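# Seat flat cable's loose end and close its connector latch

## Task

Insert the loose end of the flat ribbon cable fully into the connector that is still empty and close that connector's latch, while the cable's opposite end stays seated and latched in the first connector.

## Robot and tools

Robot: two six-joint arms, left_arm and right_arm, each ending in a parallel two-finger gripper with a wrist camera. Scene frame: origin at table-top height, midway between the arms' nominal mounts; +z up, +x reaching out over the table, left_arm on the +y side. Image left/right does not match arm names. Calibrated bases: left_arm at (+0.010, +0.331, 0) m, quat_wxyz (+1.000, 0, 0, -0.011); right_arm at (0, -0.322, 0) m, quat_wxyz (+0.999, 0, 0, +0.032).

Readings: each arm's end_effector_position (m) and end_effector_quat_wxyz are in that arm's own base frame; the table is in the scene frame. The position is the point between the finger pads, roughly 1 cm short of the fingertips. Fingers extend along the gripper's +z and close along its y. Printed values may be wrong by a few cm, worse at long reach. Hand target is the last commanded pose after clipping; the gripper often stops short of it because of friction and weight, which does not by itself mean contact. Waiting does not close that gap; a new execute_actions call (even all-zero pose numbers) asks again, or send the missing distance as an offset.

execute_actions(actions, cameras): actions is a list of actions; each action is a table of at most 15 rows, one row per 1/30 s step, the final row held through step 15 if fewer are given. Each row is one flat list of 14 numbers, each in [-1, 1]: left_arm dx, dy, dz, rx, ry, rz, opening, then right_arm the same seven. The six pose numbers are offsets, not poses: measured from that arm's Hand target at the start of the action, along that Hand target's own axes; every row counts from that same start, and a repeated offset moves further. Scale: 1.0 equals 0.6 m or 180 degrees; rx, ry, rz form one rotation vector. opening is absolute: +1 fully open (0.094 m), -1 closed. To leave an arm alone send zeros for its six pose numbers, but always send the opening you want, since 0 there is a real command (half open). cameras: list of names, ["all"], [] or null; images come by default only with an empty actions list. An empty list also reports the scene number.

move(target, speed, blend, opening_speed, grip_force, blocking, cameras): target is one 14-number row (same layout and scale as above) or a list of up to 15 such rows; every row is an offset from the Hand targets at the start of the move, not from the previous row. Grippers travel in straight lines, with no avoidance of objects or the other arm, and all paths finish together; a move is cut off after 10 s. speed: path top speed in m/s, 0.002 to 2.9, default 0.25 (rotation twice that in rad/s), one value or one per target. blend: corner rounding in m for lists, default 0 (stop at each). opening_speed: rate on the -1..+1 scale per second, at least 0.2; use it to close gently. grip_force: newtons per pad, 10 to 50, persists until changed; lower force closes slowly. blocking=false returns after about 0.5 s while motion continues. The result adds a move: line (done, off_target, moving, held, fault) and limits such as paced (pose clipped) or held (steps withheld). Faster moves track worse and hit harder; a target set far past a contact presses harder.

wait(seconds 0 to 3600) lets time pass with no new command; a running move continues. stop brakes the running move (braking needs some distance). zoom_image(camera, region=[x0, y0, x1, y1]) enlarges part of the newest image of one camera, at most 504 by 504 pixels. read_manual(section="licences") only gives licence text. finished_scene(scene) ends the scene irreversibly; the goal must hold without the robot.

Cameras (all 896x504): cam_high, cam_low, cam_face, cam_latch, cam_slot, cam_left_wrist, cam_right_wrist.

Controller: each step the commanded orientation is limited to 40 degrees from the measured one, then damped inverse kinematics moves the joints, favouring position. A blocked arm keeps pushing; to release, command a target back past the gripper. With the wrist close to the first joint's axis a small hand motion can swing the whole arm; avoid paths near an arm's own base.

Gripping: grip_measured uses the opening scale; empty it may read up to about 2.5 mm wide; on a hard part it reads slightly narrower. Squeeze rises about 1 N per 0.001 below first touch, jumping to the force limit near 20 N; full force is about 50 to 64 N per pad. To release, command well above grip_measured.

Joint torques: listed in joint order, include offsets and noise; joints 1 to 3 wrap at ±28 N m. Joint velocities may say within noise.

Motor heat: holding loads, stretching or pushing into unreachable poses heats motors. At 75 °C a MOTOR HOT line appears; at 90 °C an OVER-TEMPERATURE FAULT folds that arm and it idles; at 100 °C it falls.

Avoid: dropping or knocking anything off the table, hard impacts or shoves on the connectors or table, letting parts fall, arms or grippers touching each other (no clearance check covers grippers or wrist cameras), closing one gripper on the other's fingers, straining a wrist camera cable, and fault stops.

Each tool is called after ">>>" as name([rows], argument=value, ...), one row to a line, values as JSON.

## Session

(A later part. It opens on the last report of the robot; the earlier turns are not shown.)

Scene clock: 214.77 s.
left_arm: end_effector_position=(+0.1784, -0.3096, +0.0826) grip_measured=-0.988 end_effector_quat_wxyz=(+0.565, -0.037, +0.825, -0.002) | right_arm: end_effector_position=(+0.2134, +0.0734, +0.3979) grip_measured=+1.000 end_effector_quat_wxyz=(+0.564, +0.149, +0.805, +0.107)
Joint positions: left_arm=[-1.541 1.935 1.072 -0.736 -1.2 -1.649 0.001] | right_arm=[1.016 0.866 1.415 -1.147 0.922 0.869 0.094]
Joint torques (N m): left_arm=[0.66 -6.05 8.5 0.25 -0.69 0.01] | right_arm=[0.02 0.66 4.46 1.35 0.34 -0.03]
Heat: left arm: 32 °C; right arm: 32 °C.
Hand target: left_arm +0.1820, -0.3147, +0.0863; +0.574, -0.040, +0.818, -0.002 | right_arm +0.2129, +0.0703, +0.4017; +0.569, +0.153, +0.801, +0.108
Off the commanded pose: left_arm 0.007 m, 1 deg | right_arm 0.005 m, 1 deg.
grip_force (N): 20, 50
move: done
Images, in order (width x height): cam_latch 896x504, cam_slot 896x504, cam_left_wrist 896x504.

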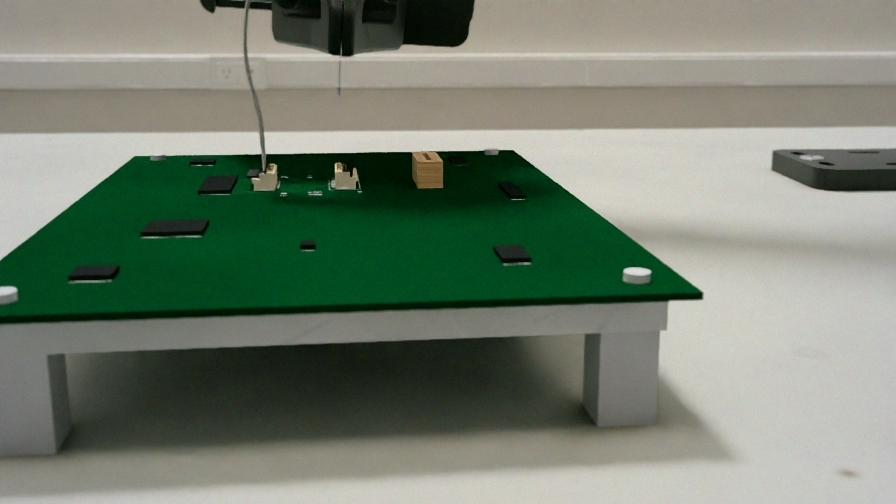

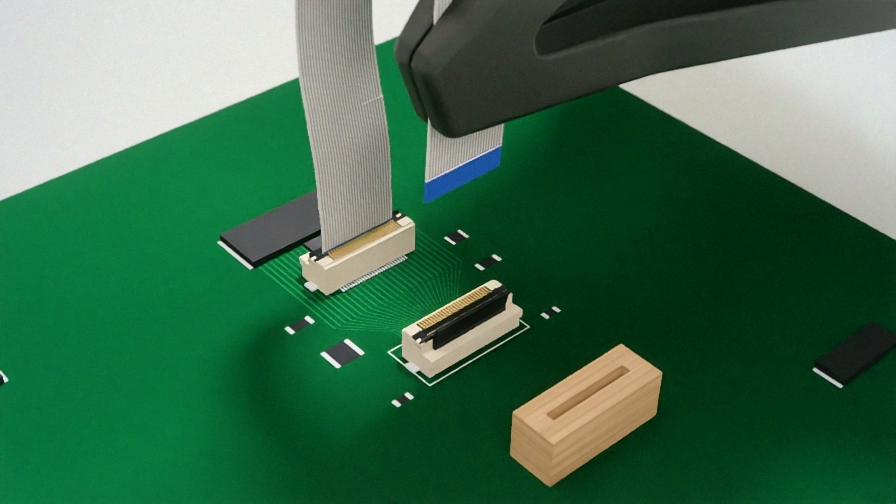

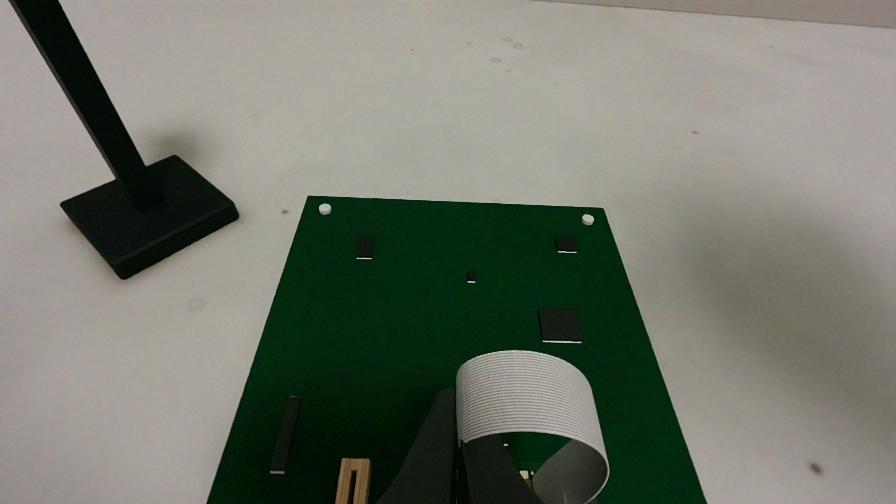

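>>> zoom_image(camera="cam_latch", region=[300, 20, 380, 110])

>>> zoom_image(camera="cam_slot", region=[380, 80, 540, 220])

>>> zoom_image(camera="cam_left_wrist", region=[440, 330, 640, 504])

Scaled by 5.600 from the camera's image (finer frame: 1280x720).

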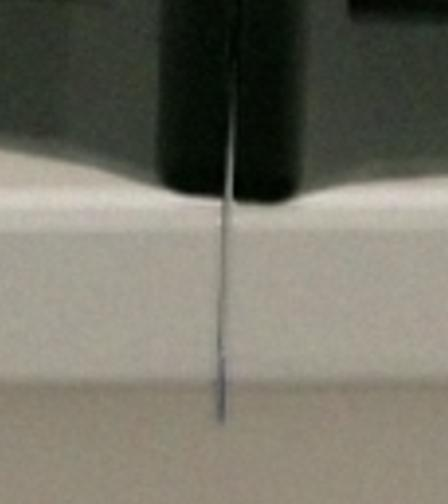

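Scaled by 3.150 from the camera's image (finer frame: 1280x720).

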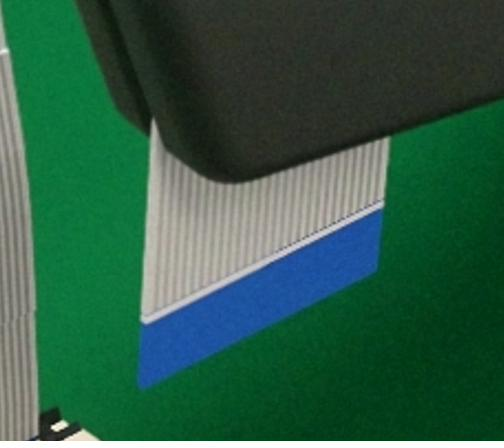

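Scaled by 2.520 from the camera's image (finer frame: 1280x720).

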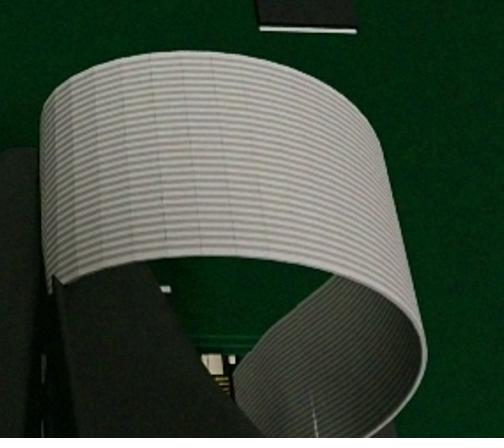

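>>> move(target=[0.02513, 0.00475, 0.0147, -0.00473, -0.00025, 0.01305, -1.0, 0, 0, 0, 0, 0, 0, 1.0], speed=0.05, cameras=["cam_left_wrist", "cam_latch", "cam_slot"])

>>> zoom_image(camera="cam_latch", region=[300, 70, 400, 200])

>>> zoom_image(camera="cam_slot", region=[360, 160, 560, 400])

Scene clock: 238.73 s.
left_arm: end_effector_position=(+0.1813, -0.3092, +0.0679) grip_measured=-0.988 end_effector_quat_wxyz=(+0.565, -0.028, +0.825, +0.014) | right_arm: end_effector_position=(+0.2134, +0.0734, +0.3979) grip_measured=+1.000 end_effector_quat_wxyz=(+0.564, +0.149, +0.805, +0.107)
Joint positions: left_arm=[-1.532 1.984 1.072 -0.711 -1.2 -1.635 0.001] | right_arm=[1.016 0.866 1.415 -1.147 0.922 0.869 0.094]
Joint torques (N m): left_arm=[0.65 -6.39 7.02 0.29 -0.65 0.1] | right_arm=[0.01 0.65 4.45 1.36 0.33 -0.03]
Heat: left arm: 32 °C; right arm: 32 °C.
Hand target: left_arm +0.1850, -0.3125, +0.0691; +0.574, -0.028, +0.818, +0.016 | right_arm +0.2129, +0.0703, +0.4017; +0.569, +0.153, +0.801, +0.108
Off the commanded pose: left_arm 0.005 m, 1 deg | right_arm 0.005 m, 1 deg.
grip_force (N): 20, 50
move: done
Images, in order (width x height): cam_latch 896x504, cam_slot 896x504, cam_left_wrist 896x504.

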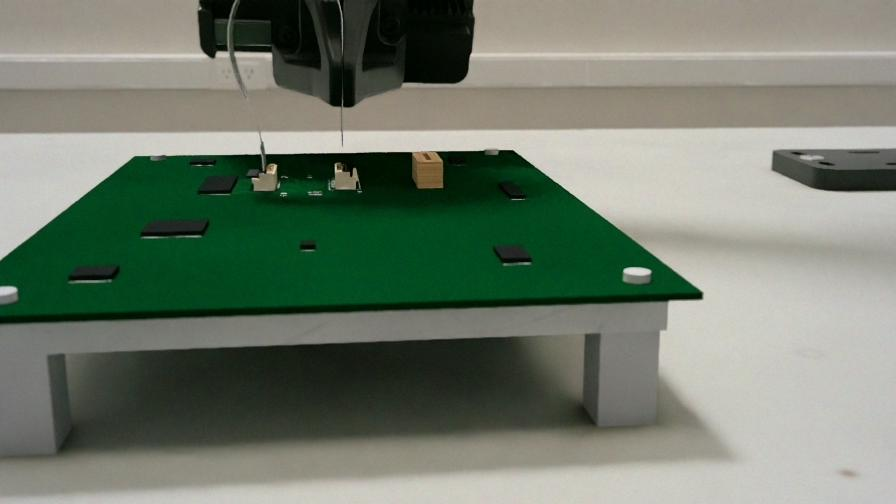

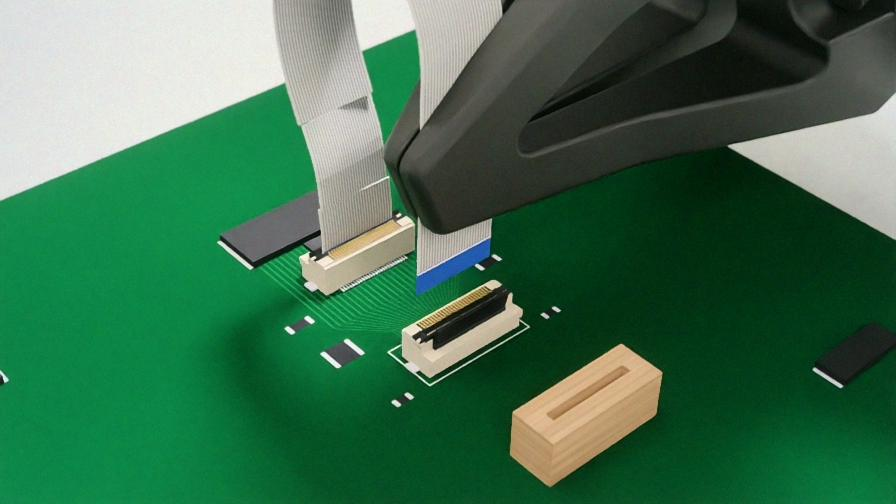

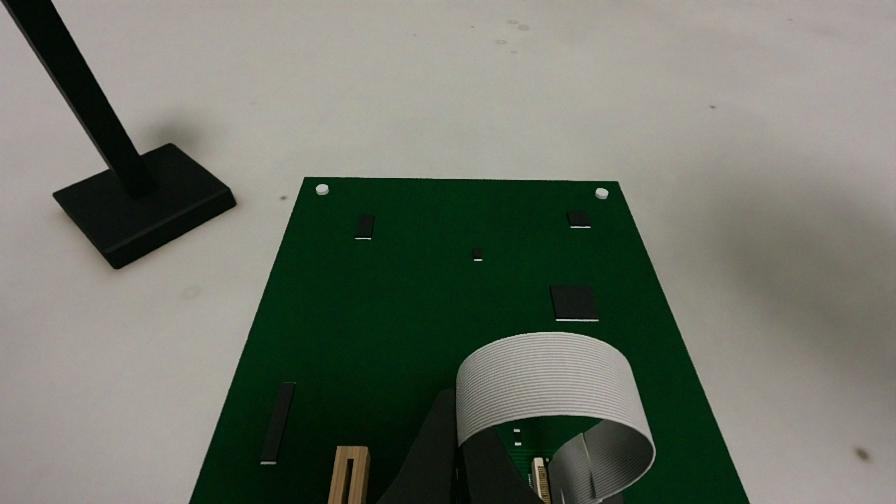

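Scaled by 3.877 from the camera's image (finer frame: 1280x720).

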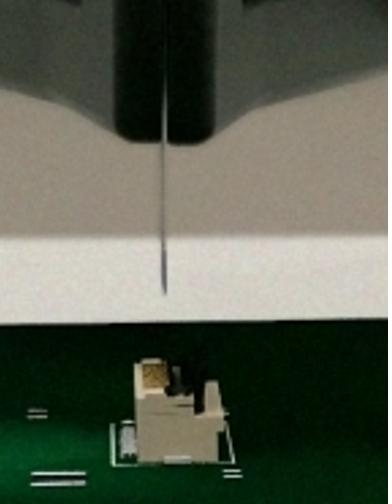

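Scaled by 2.100 from the camera's image (finer frame: 1280x720).

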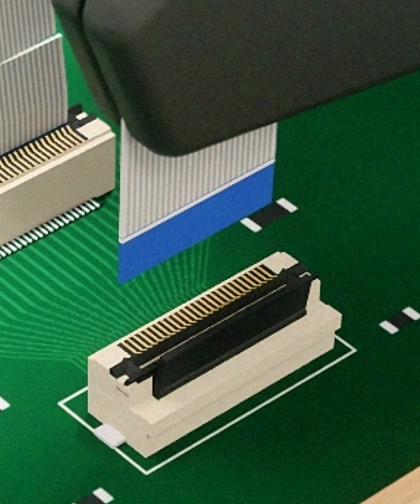

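>>> zoom_image(camera="cam_slot", region=[390, 240, 530, 380])

>>> zoom_image(camera="cam_latch", region=[315, 130, 375, 200])

>>> zoom_image(camera="cam_slot", region=[280, 190, 430, 310])

Scaled by 3.600 from the camera's image (finer frame: 1280x720).

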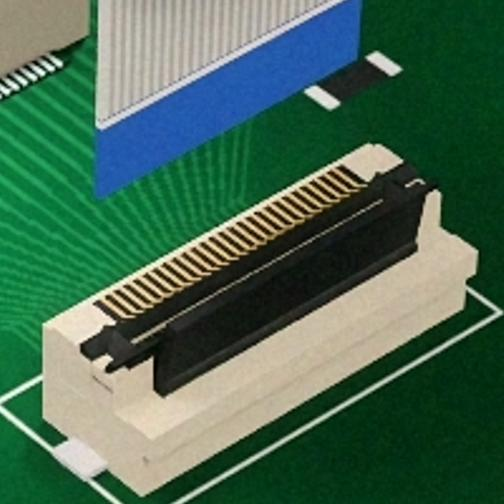

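Scaled by 7.200 from the camera's image (finer frame: 1280x720).

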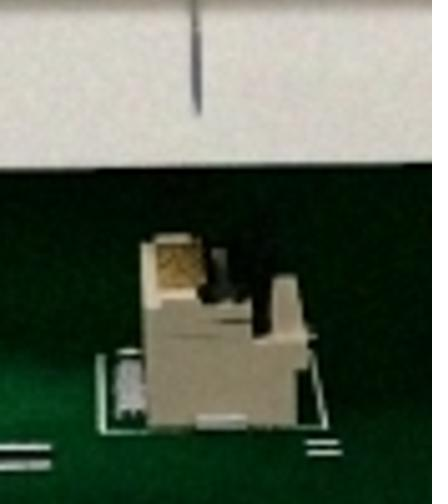

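Scaled by 3.360 from the camera's image (finer frame: 1280x720).

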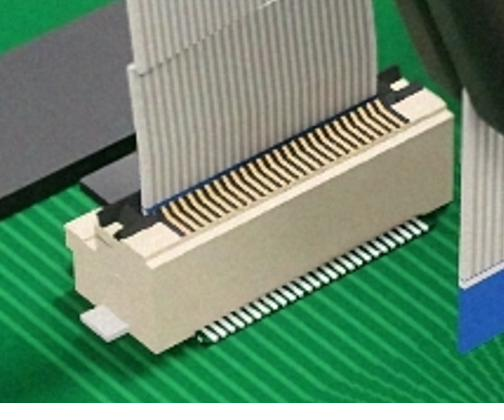

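>>> move([
  [-0.01998, 0.0008, -0.02315, 0, 0, 0, -1.0, 0, 0, 0, 0, 0, 0, 1.0],
  [-0.01342, 0.00172, -0.00703, 0, 0, 0, -1.0, 0, 0, 0, 0, 0, 0, 1.0],
  [0.00225, 0.00182, -0.00137, 0, 0, 0, -1.0, 0, 0, 0, 0, 0, 0, 1.0],
], speed=0.06, blend=[0.003, 0.003, 0], cameras=["cam_left_wrist", "cam_latch", "cam_slot"])

>>> zoom_image(camera="cam_latch", region=[300, 70, 400, 200])

>>> zoom_image(camera="cam_slot", region=[390, 240, 530, 380])

Scene clock: 278.30 s.
left_arm: end_effector_position=(+0.1805, -0.3132, +0.0708) grip_measured=-0.988 end_effector_quat_wxyz=(+0.565, -0.034, +0.825, +0.007) | right_arm: end_effector_position=(+0.2134, +0.0734, +0.3979) grip_measured=+1.000 end_effector_quat_wxyz=(+0.564, +0.149, +0.805, +0.107)
Joint positions: left_arm=[-1.535 1.984 1.087 -0.718 -1.199 -1.648 0.001] | right_arm=[1.016 0.866 1.415 -1.147 0.922 0.869 0.094]
Joint torques (N m): left_arm=[0.61 -6.27 5.52 0.31 -0.69 0.09] | right_arm=[-0.01 0.65 4.46 1.36 0.33 -0.04]
Heat: left arm: 31 °C; right arm: 32 °C.
Hand target: left_arm +0.1837, -0.3115, +0.0680; +0.574, -0.028, +0.818, +0.016 | right_arm +0.2129, +0.0703, +0.4017; +0.569, +0.153, +0.801, +0.108
Off the commanded pose: left_arm 0.005 m, 2 deg | right_arm 0.005 m, 1 deg.
grip_force (N): 20, 50
move: done
Images, in order (width x height): cam_latch 896x504, cam_slot 896x504, cam_left_wrist 896x504.

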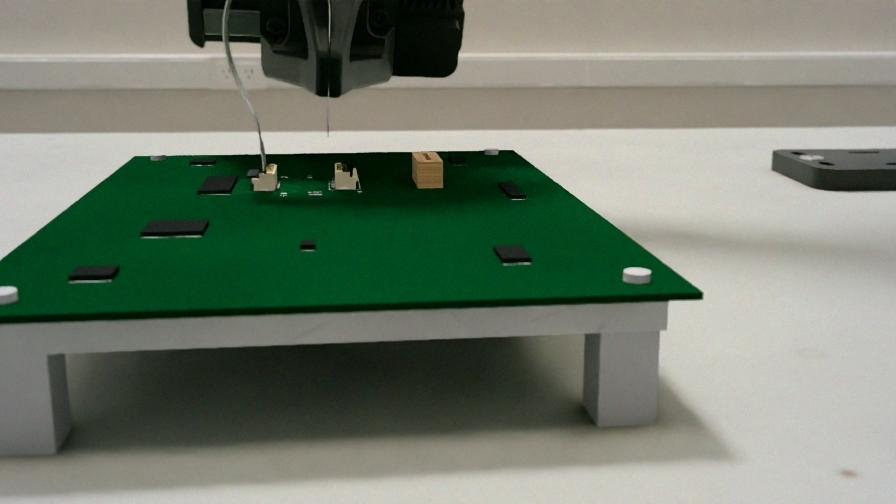

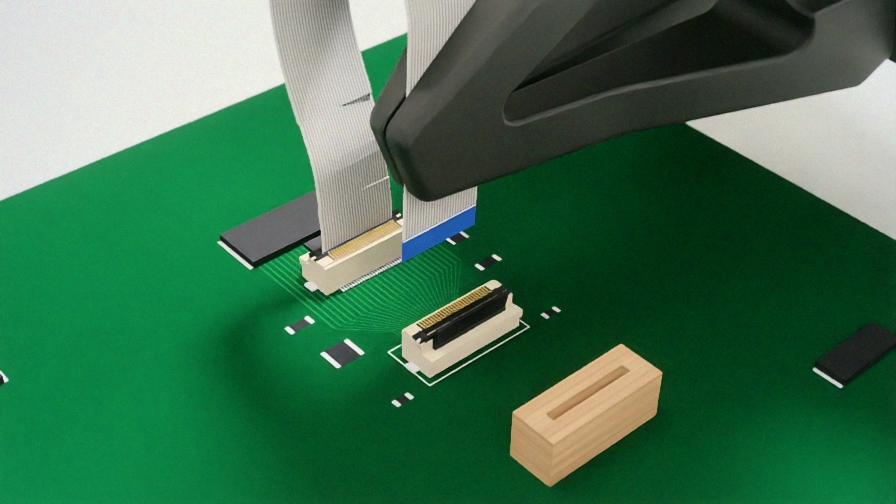

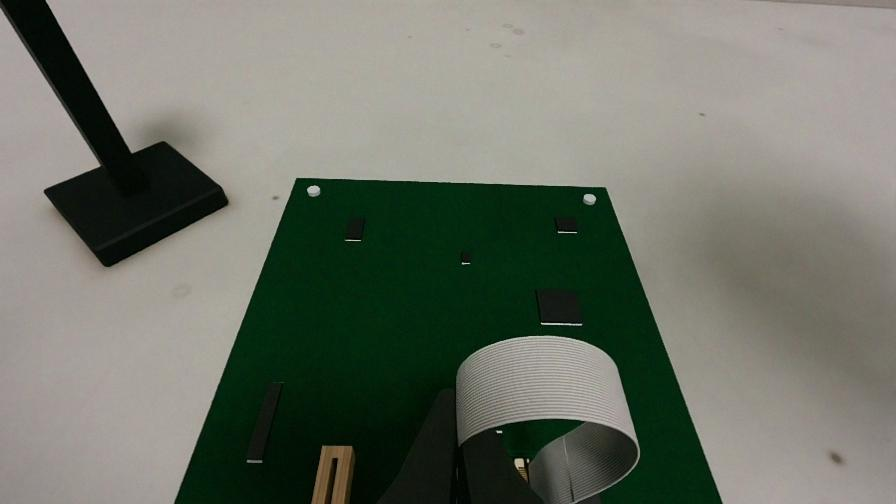

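Scaled by 3.877 from the camera's image (finer frame: 1280x720).

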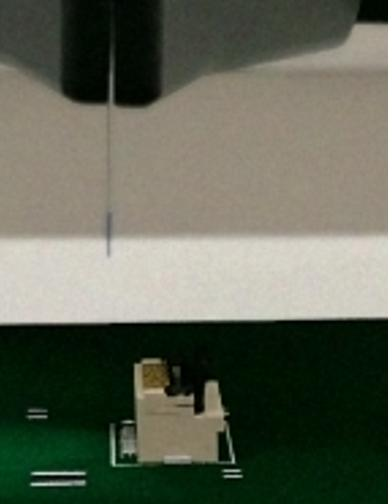

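Scaled by 3.600 from the camera's image (finer frame: 1280x720).

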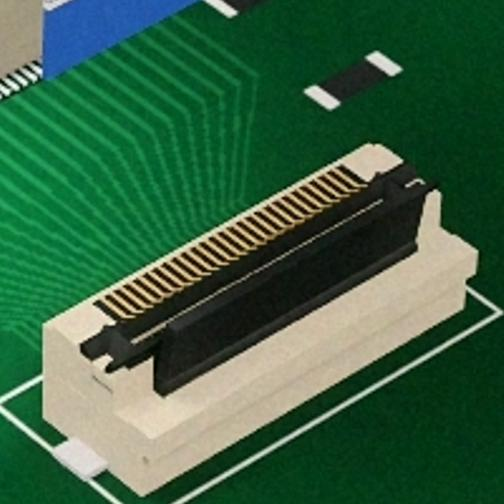

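>>> move(target=[0.00837, 0.00903, 0.00363, -0.00282, 0, 0.00778, -1.0, 0, 0, 0, 0, 0, 0, 1.0], speed=0.04, cameras=["cam_latch", "cam_slot"])

>>> zoom_image(camera="cam_latch", region=[310, 90, 390, 200])

>>> zoom_image(camera="cam_slot", region=[390, 220, 530, 380])

Scene clock: 284.10 s.
left_arm: end_effector_position=(+0.1804, -0.3104, +0.0666) grip_measured=-0.988 end_effector_quat_wxyz=(+0.565, -0.028, +0.825, +0.014) | right_arm: end_effector_position=(+0.2134, +0.0734, +0.3979) grip_measured=+1.000 end_effector_quat_wxyz=(+0.564, +0.149, +0.805, +0.107)
Joint positions: left_arm=[-1.535 1.992 1.077 -0.716 -1.199 -1.644 0.001] | right_arm=[1.016 0.866 1.415 -1.147 0.922 0.869 0.094]
Joint torques (N m): left_arm=[0.68 -6.37 4.77 0.31 -0.7 0.1] | right_arm=[0.01 0.66 4.45 1.36 0.34 -0.04]
Heat: left arm: 31 °C; right arm: 32 °C.
Hand target: left_arm +0.1837, -0.3061, +0.0626; +0.574, -0.020, +0.818, +0.027 | right_arm +0.2129, +0.0703, +0.4017; +0.569, +0.153, +0.801, +0.108
Off the commanded pose: left_arm 0.007 m, 2 deg | right_arm 0.005 m, 1 deg.
grip_force (N): 20, 50
move: done

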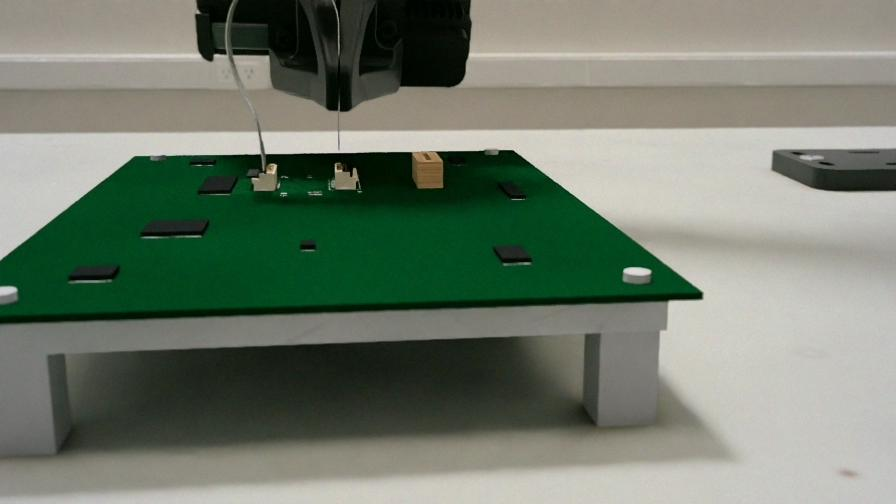

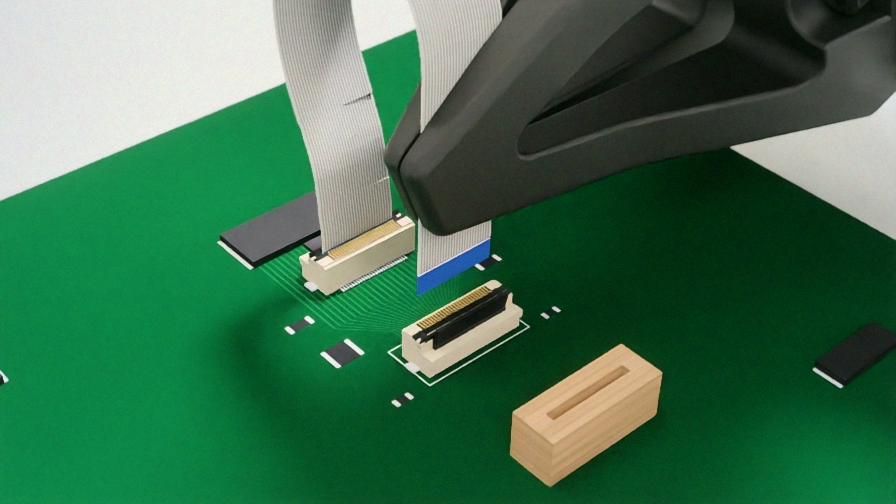

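Scaled by 4.582 from the camera's image (finer frame: 1280x720).

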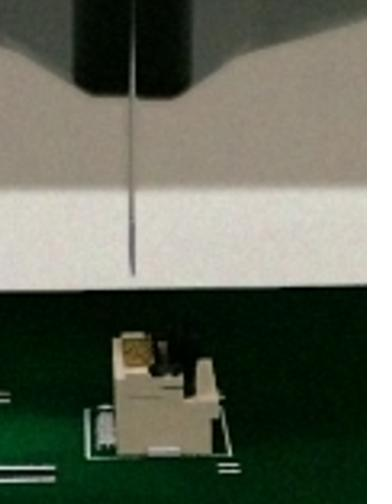

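Scaled by 3.150 from the camera's image (finer frame: 1280x720).

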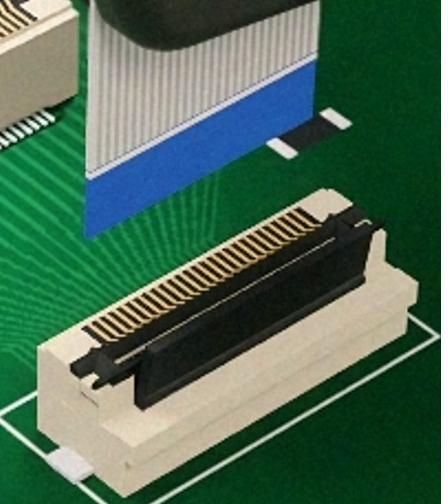

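>>> zoom_image(camera="cam_slot", region=[405, 220, 515, 320])

>>> zoom_image(camera="cam_slot", region=[400, 270, 520, 380])

>>> zoom_image(camera="cam_latch", region=[320, 140, 370, 195])

Scaled by 4.582 from the camera's image (finer frame: 1280x720).

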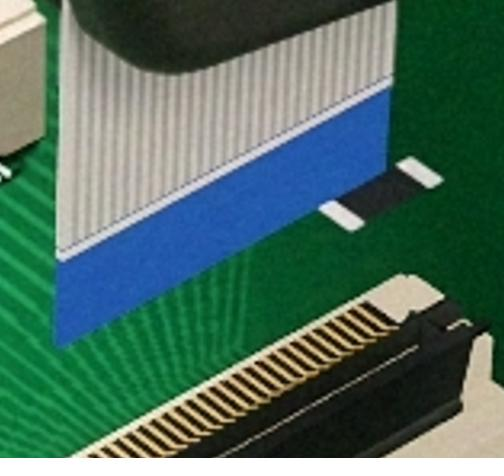

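Scaled by 4.200 from the camera's image (finer frame: 1280x720).

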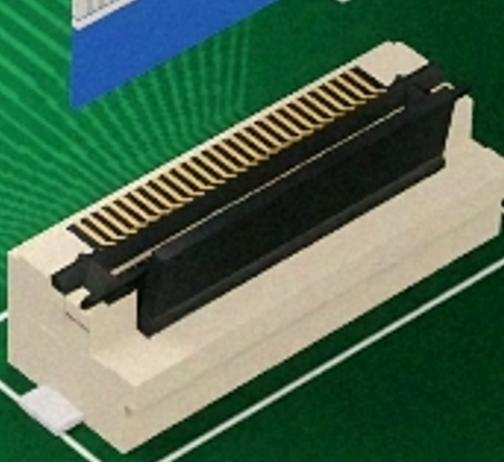

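Scaled by 9.164 from the camera's image (finer frame: 1280x720).

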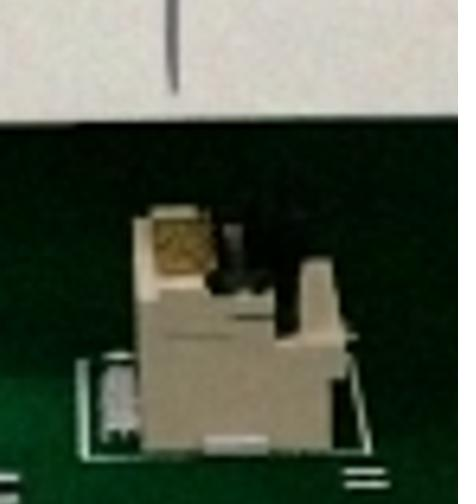

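>>> move(target=[0.00235, 0.0031, 0.00107, -0.00094, 0, 0.0026, -1.0, 0, 0, 0, 0, 0, 0, 1.0], speed=0.03, cameras=["cam_latch", "cam_slot"])

>>> zoom_image(camera="cam_latch", region=[320, 130, 375, 195])

>>> zoom_image(camera="cam_slot", region=[400, 240, 520, 360])

Scene clock: 295.03 s.
left_arm: end_effector_position=(+0.1804, -0.3104, +0.0666) grip_measured=-0.988 end_effector_quat_wxyz=(+0.565, -0.028, +0.825, +0.014) | right_arm: end_effector_position=(+0.2134, +0.0734, +0.3979) grip_measured=+1.000 end_effector_quat_wxyz=(+0.564, +0.149, +0.805, +0.107)
Joint positions: left_arm=[-1.535 1.992 1.077 -0.716 -1.199 -1.643 0.001] | right_arm=[1.016 0.866 1.415 -1.147 0.922 0.869 0.094]
Joint torques (N m): left_arm=[0.76 -6.19 4.18 0.29 -0.64 0.1] | right_arm=[-0.01 0.65 4.46 1.35 0.33 -0.03]
Heat: left arm: 31 °C; right arm: 32 °C.
Hand target: left_arm +0.1837, -0.3042, +0.0611; +0.574, -0.018, +0.818, +0.030 | right_arm +0.2129, +0.0703, +0.4017; +0.569, +0.153, +0.801, +0.108
Off the commanded pose: left_arm 0.009 m, 3 deg | right_arm 0.005 m, 1 deg.
grip_force (N): 20, 50
move: off_target (left_arm)

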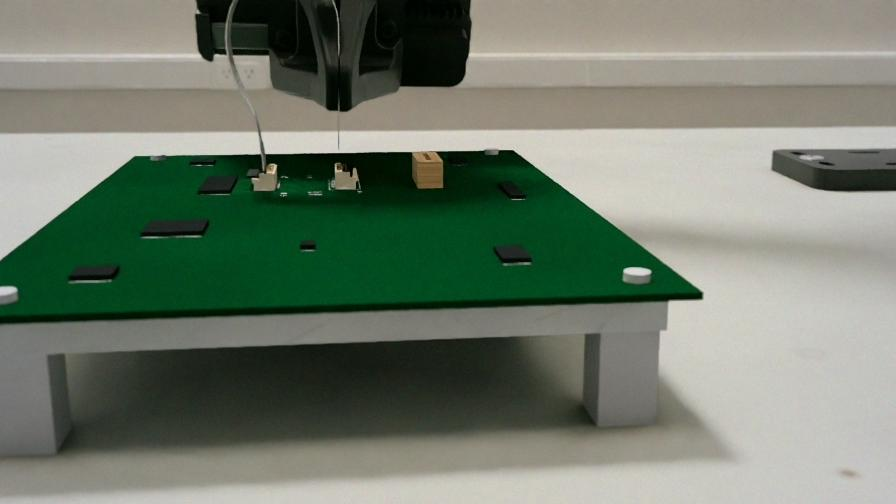

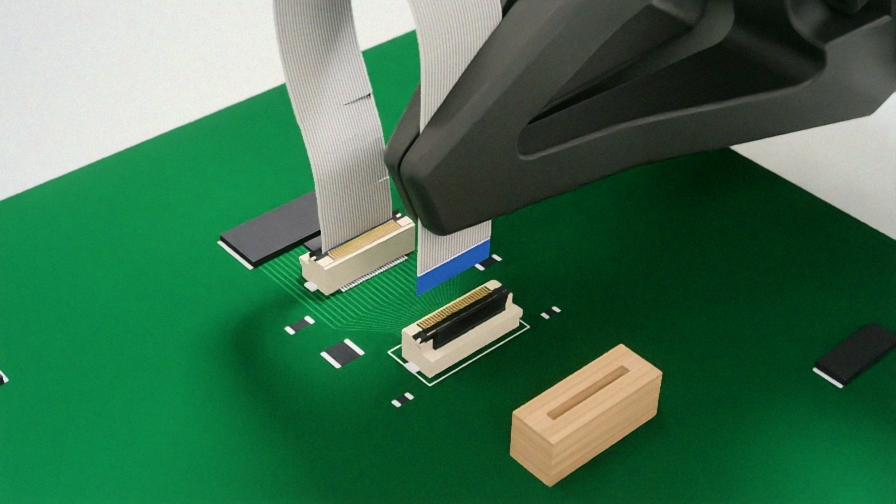

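Scaled by 7.754 from the camera's image (finer frame: 1280x720).

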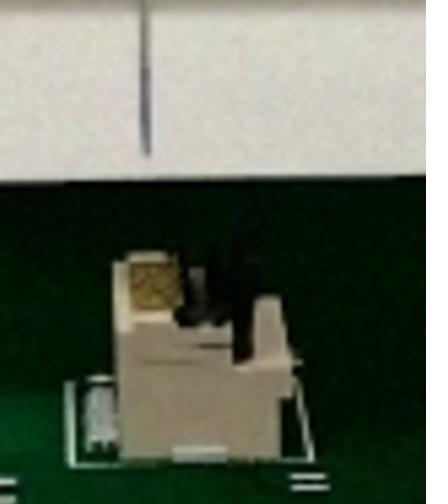

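Scaled by 4.200 from the camera's image (finer frame: 1280x720).

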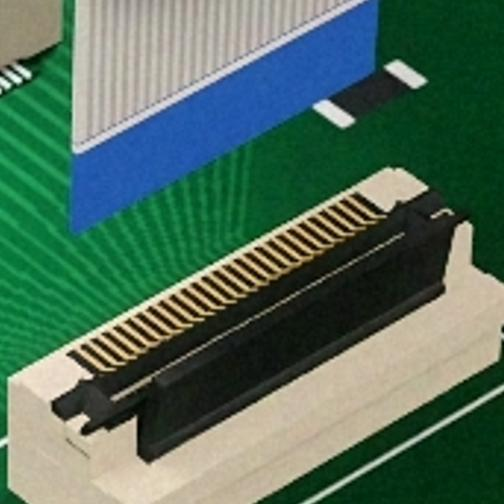

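>>> move(target=[0.001575, 0.001615, 0.00068, 0, 0, 0, -1.0, 0, 0, 0, 0, 0, 0, 1.0], speed=0.02, cameras=[])

Scene clock: 309.60 s.
left_arm: end_effector_position=(+0.1803, -0.3076, +0.0644) grip_measured=-0.988 end_effector_quat_wxyz=(+0.564, -0.026, +0.825, +0.018) | right_arm: end_effector_position=(+0.2134, +0.0734, +0.3979) grip_measured=+1.000 end_effector_quat_wxyz=(+0.564, +0.149, +0.805, +0.107)
Joint positions: left_arm=[-1.535 1.992 1.066 -0.712 -1.199 -1.643 0.001] | right_arm=[1.016 0.866 1.415 -1.147 0.922 0.869 0.094]
Joint torques (N m): left_arm=[0.58 -6.24 4.62 0.27 -0.66 0.1] | right_arm=[0.01 0.64 4.46 1.36 0.33 -0.03]
Heat: left arm: 31 °C; right arm: 32 °C.
Hand target: left_arm +0.1837, -0.3032, +0.0601; +0.574, -0.018, +0.818, +0.030 | right_arm +0.2129, +0.0703, +0.4017; +0.569, +0.153, +0.801, +0.108
Off the commanded pose: left_arm 0.007 m, 2 deg | right_arm 0.005 m, 1 deg.
grip_force (N): 20, 50
move: done

>>> execute_actions(actions=[], cameras=["cam_latch", "cam_slot", "cam_left_wrist"])

>>> zoom_image(camera="cam_latch", region=[280, 100, 420, 210])

>>> zoom_image(camera="cam_slot", region=[370, 220, 570, 360])

Scene clock: 310.70 s.
left_arm: end_effector_position=(+0.1803, -0.3076, +0.0644) grip_measured=-0.988 end_effector_quat_wxyz=(+0.564, -0.026, +0.825, +0.017) | right_arm: end_effector_position=(+0.2134, +0.0734, +0.3979) grip_measured=+1.000 end_effector_quat_wxyz=(+0.564, +0.149, +0.805, +0.107)
Joint positions: left_arm=[-1.535 1.992 1.066 -0.711 -1.199 -1.643 0.001] | right_arm=[1.016 0.866 1.415 -1.147 0.922 0.869 0.094]
Joint velocities: within noise
Joint torques (N m): left_arm=[0.8 -6.13 4.66 0.3 -0.67 0.07] | right_arm=[0.01 0.66 4.46 1.36 0.34 -0.03]
Heat: left arm: 31 °C; right arm: 32 °C.
Hand target: left_arm +0.1837, -0.3032, +0.0601; +0.574, -0.018, +0.818, +0.030 | right_arm +0.2129, +0.0703, +0.4017; +0.569, +0.153, +0.801, +0.108
Tool commands: left_gripper/opening=-1.0 right_gripper/opening=+1.0
Off the commanded pose: left_arm 0.007 m, 2 deg | right_arm 0.005 m, 1 deg.
grip_force (N): 20, 50
Images, in order (width x height): cam_latch 896x504, cam_slot 896x504, cam_left_wrist 896x504.

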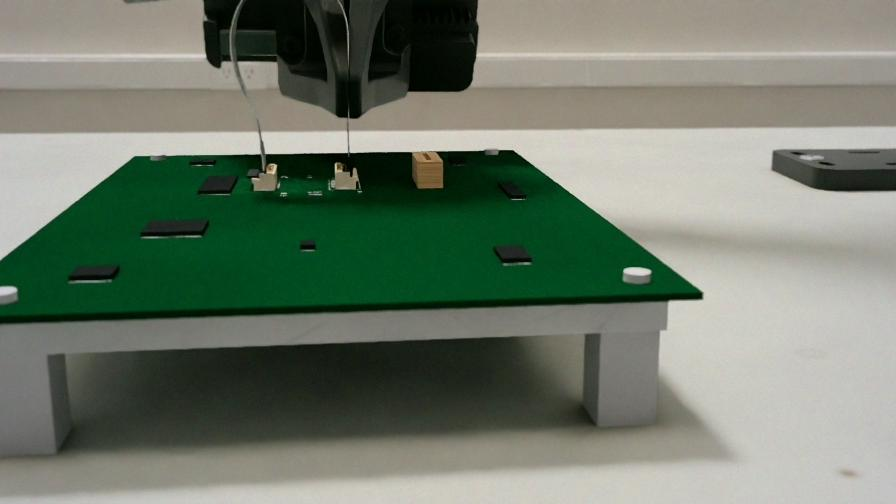

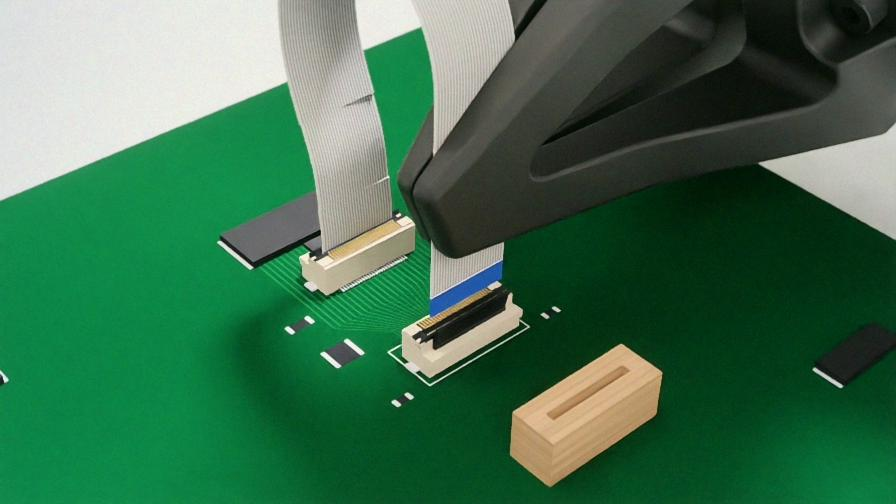

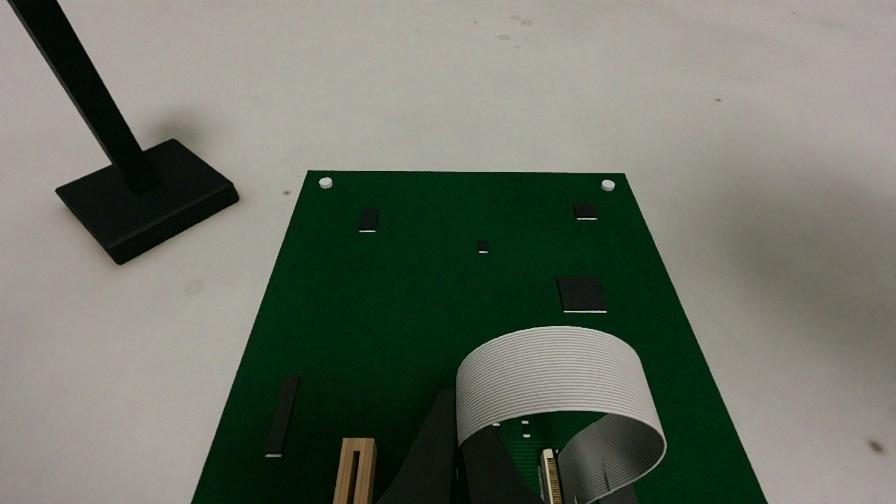

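Scaled by 3.600 from the camera's image (finer frame: 1280x720).

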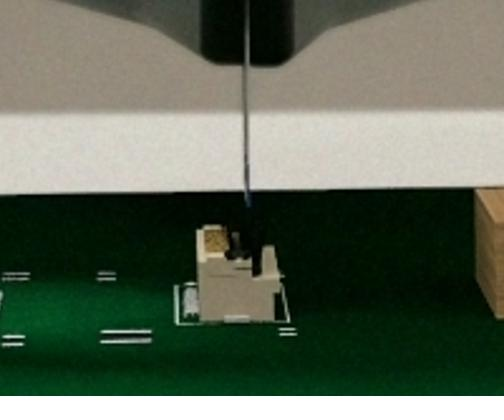

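Scaled by 2.520 from the camera's image (finer frame: 1280x720).

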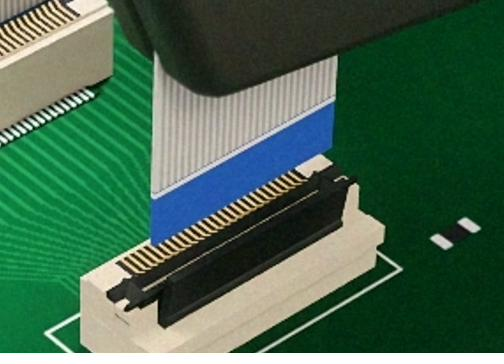

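>>> zoom_image(camera="cam_latch", region=[325, 140, 370, 195])

>>> zoom_image(camera="cam_slot", region=[400, 260, 530, 350])

Scaled by 9.164 from the camera's image (finer frame: 1280x720).

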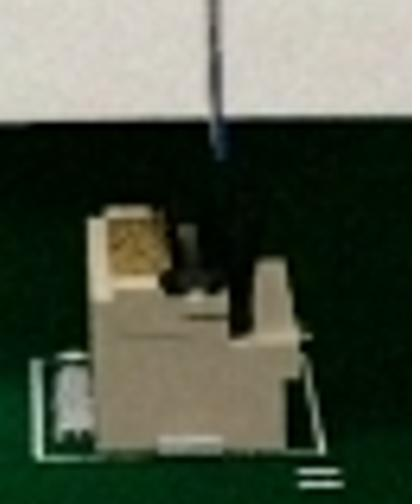

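Scaled by 3.877 from the camera's image (finer frame: 1280x720).

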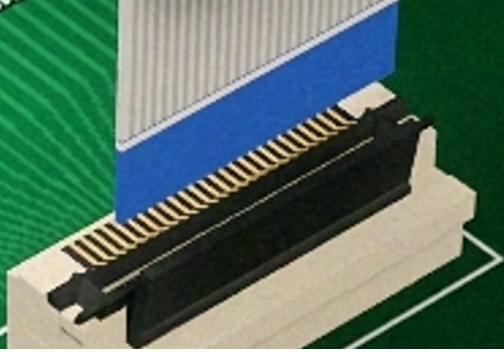

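>>> zoom_image(camera="cam_slot", region=[395, 295, 465, 350])

>>> zoom_image(camera="cam_slot", region=[455, 265, 535, 330])

Scaled by 7.200 from the camera's image (finer frame: 1280x720).

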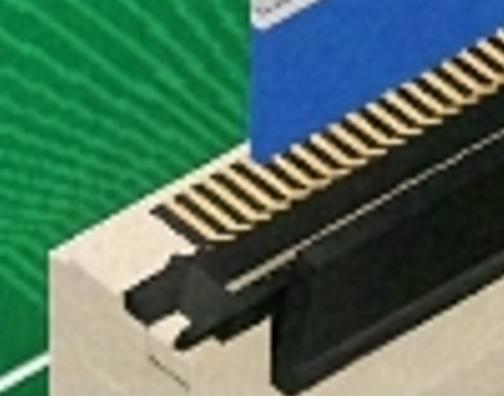

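Scaled by 6.300 from the camera's image (finer frame: 1280x720).

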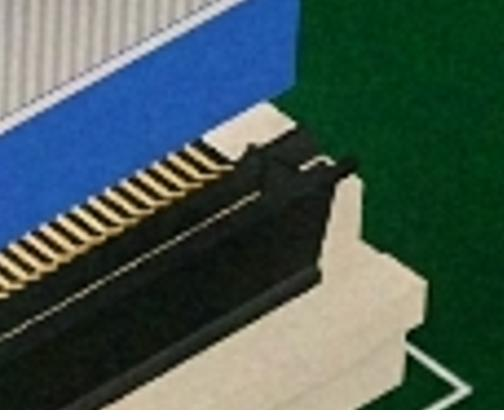

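>>> execute_actions(actions=[], cameras=["cam_face", "cam_latch", "cam_slot"])

>>> zoom_image(camera="cam_face", region=[300, 150, 600, 350])

Scene clock: 319.90 s.
left_arm: end_effector_position=(+0.1803, -0.3076, +0.0644) grip_measured=-0.988 end_effector_quat_wxyz=(+0.564, -0.026, +0.825, +0.017) | right_arm: end_effector_position=(+0.2134, +0.0734, +0.3979) grip_measured=+1.000 end_effector_quat_wxyz=(+0.564, +0.149, +0.805, +0.107)
Joint positions: left_arm=[-1.535 1.992 1.066 -0.711 -1.199 -1.643 0.001] | right_arm=[1.016 0.866 1.415 -1.147 0.922 0.869 0.094]
Joint velocities: within noise
Joint torques (N m): left_arm=[0.66 -6.15 4.56 0.28 -0.64 0.1] | right_arm=[0.01 0.65 4.45 1.36 0.33 -0.04]
Heat: left arm: 31 °C; right arm: 32 °C.
Hand target: left_arm +0.1837, -0.3032, +0.0601; +0.574, -0.018, +0.818, +0.030 | right_arm +0.2129, +0.0703, +0.4017; +0.569, +0.153, +0.801, +0.108
Tool commands: left_gripper/opening=-1.0 right_gripper/opening=+1.0
Off the commanded pose: left_arm 0.007 m, 2 deg | right_arm 0.005 m, 1 deg.
grip_force (N): 20, 50
Images, in order (width x height): cam_face 896x504, cam_latch 896x504, cam_slot 896x504.

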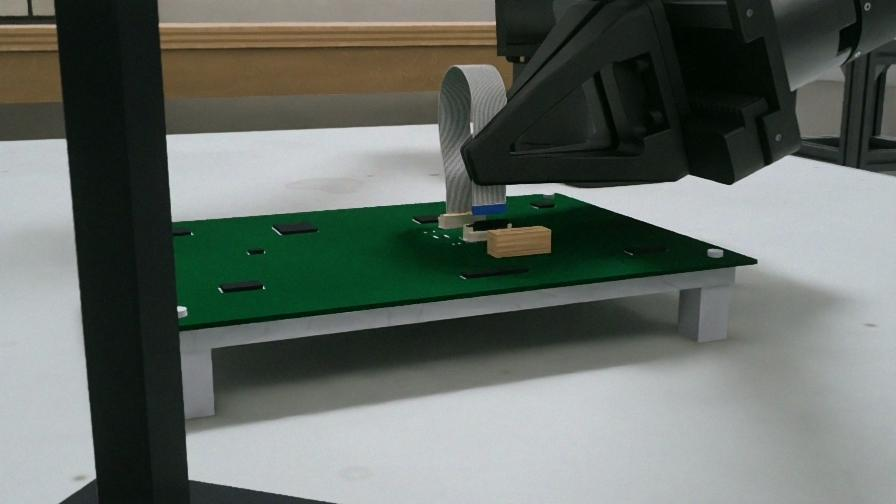

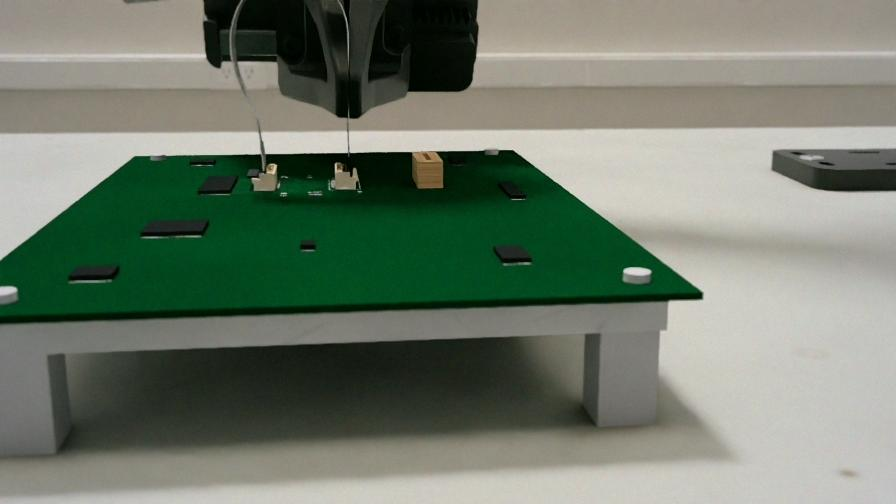

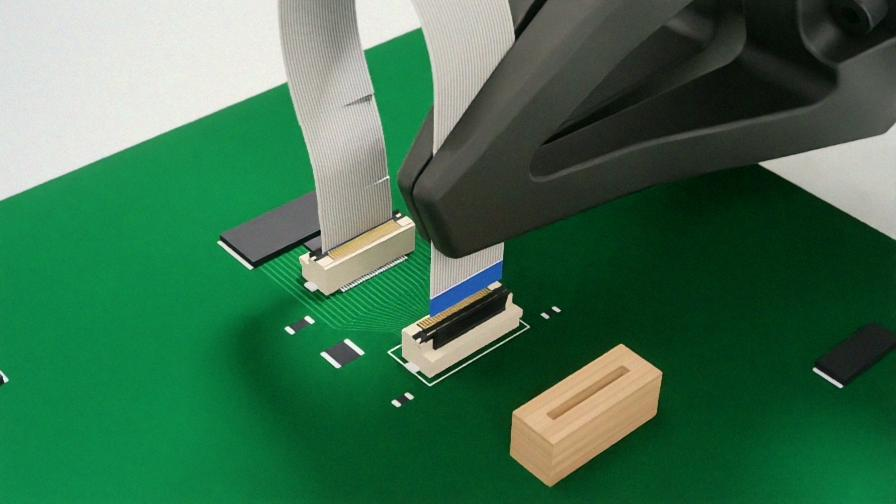

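Scaled by 1.680 from the camera's image (finer frame: 1280x720).

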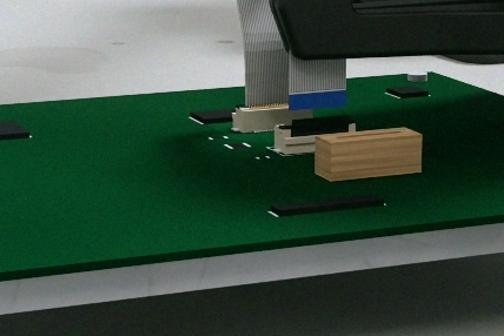

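>>> zoom_image(camera="cam_face", region=[455, 195, 525, 250])

>>> zoom_image(camera="cam_latch", region=[333, 150, 363, 195])

>>> zoom_image(camera="cam_slot", region=[295, 205, 425, 300])

Scaled by 7.200 from the camera's image (finer frame: 1280x720).

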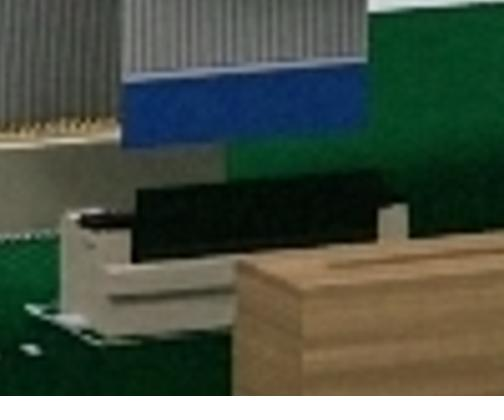

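Scaled by 11.200 from the camera's image (finer frame: 1280x720).

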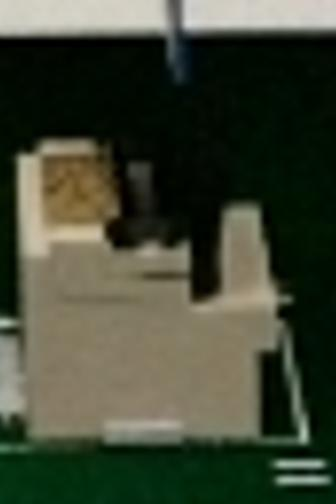

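Scaled by 3.877 from the camera's image (finer frame: 1280x720).

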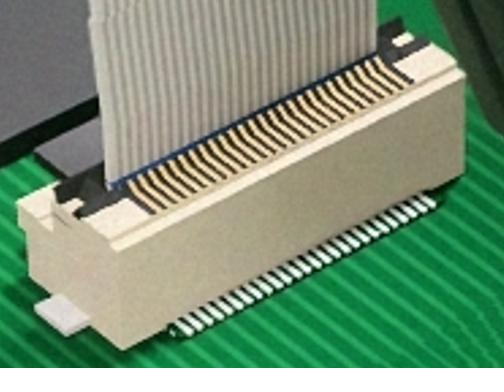

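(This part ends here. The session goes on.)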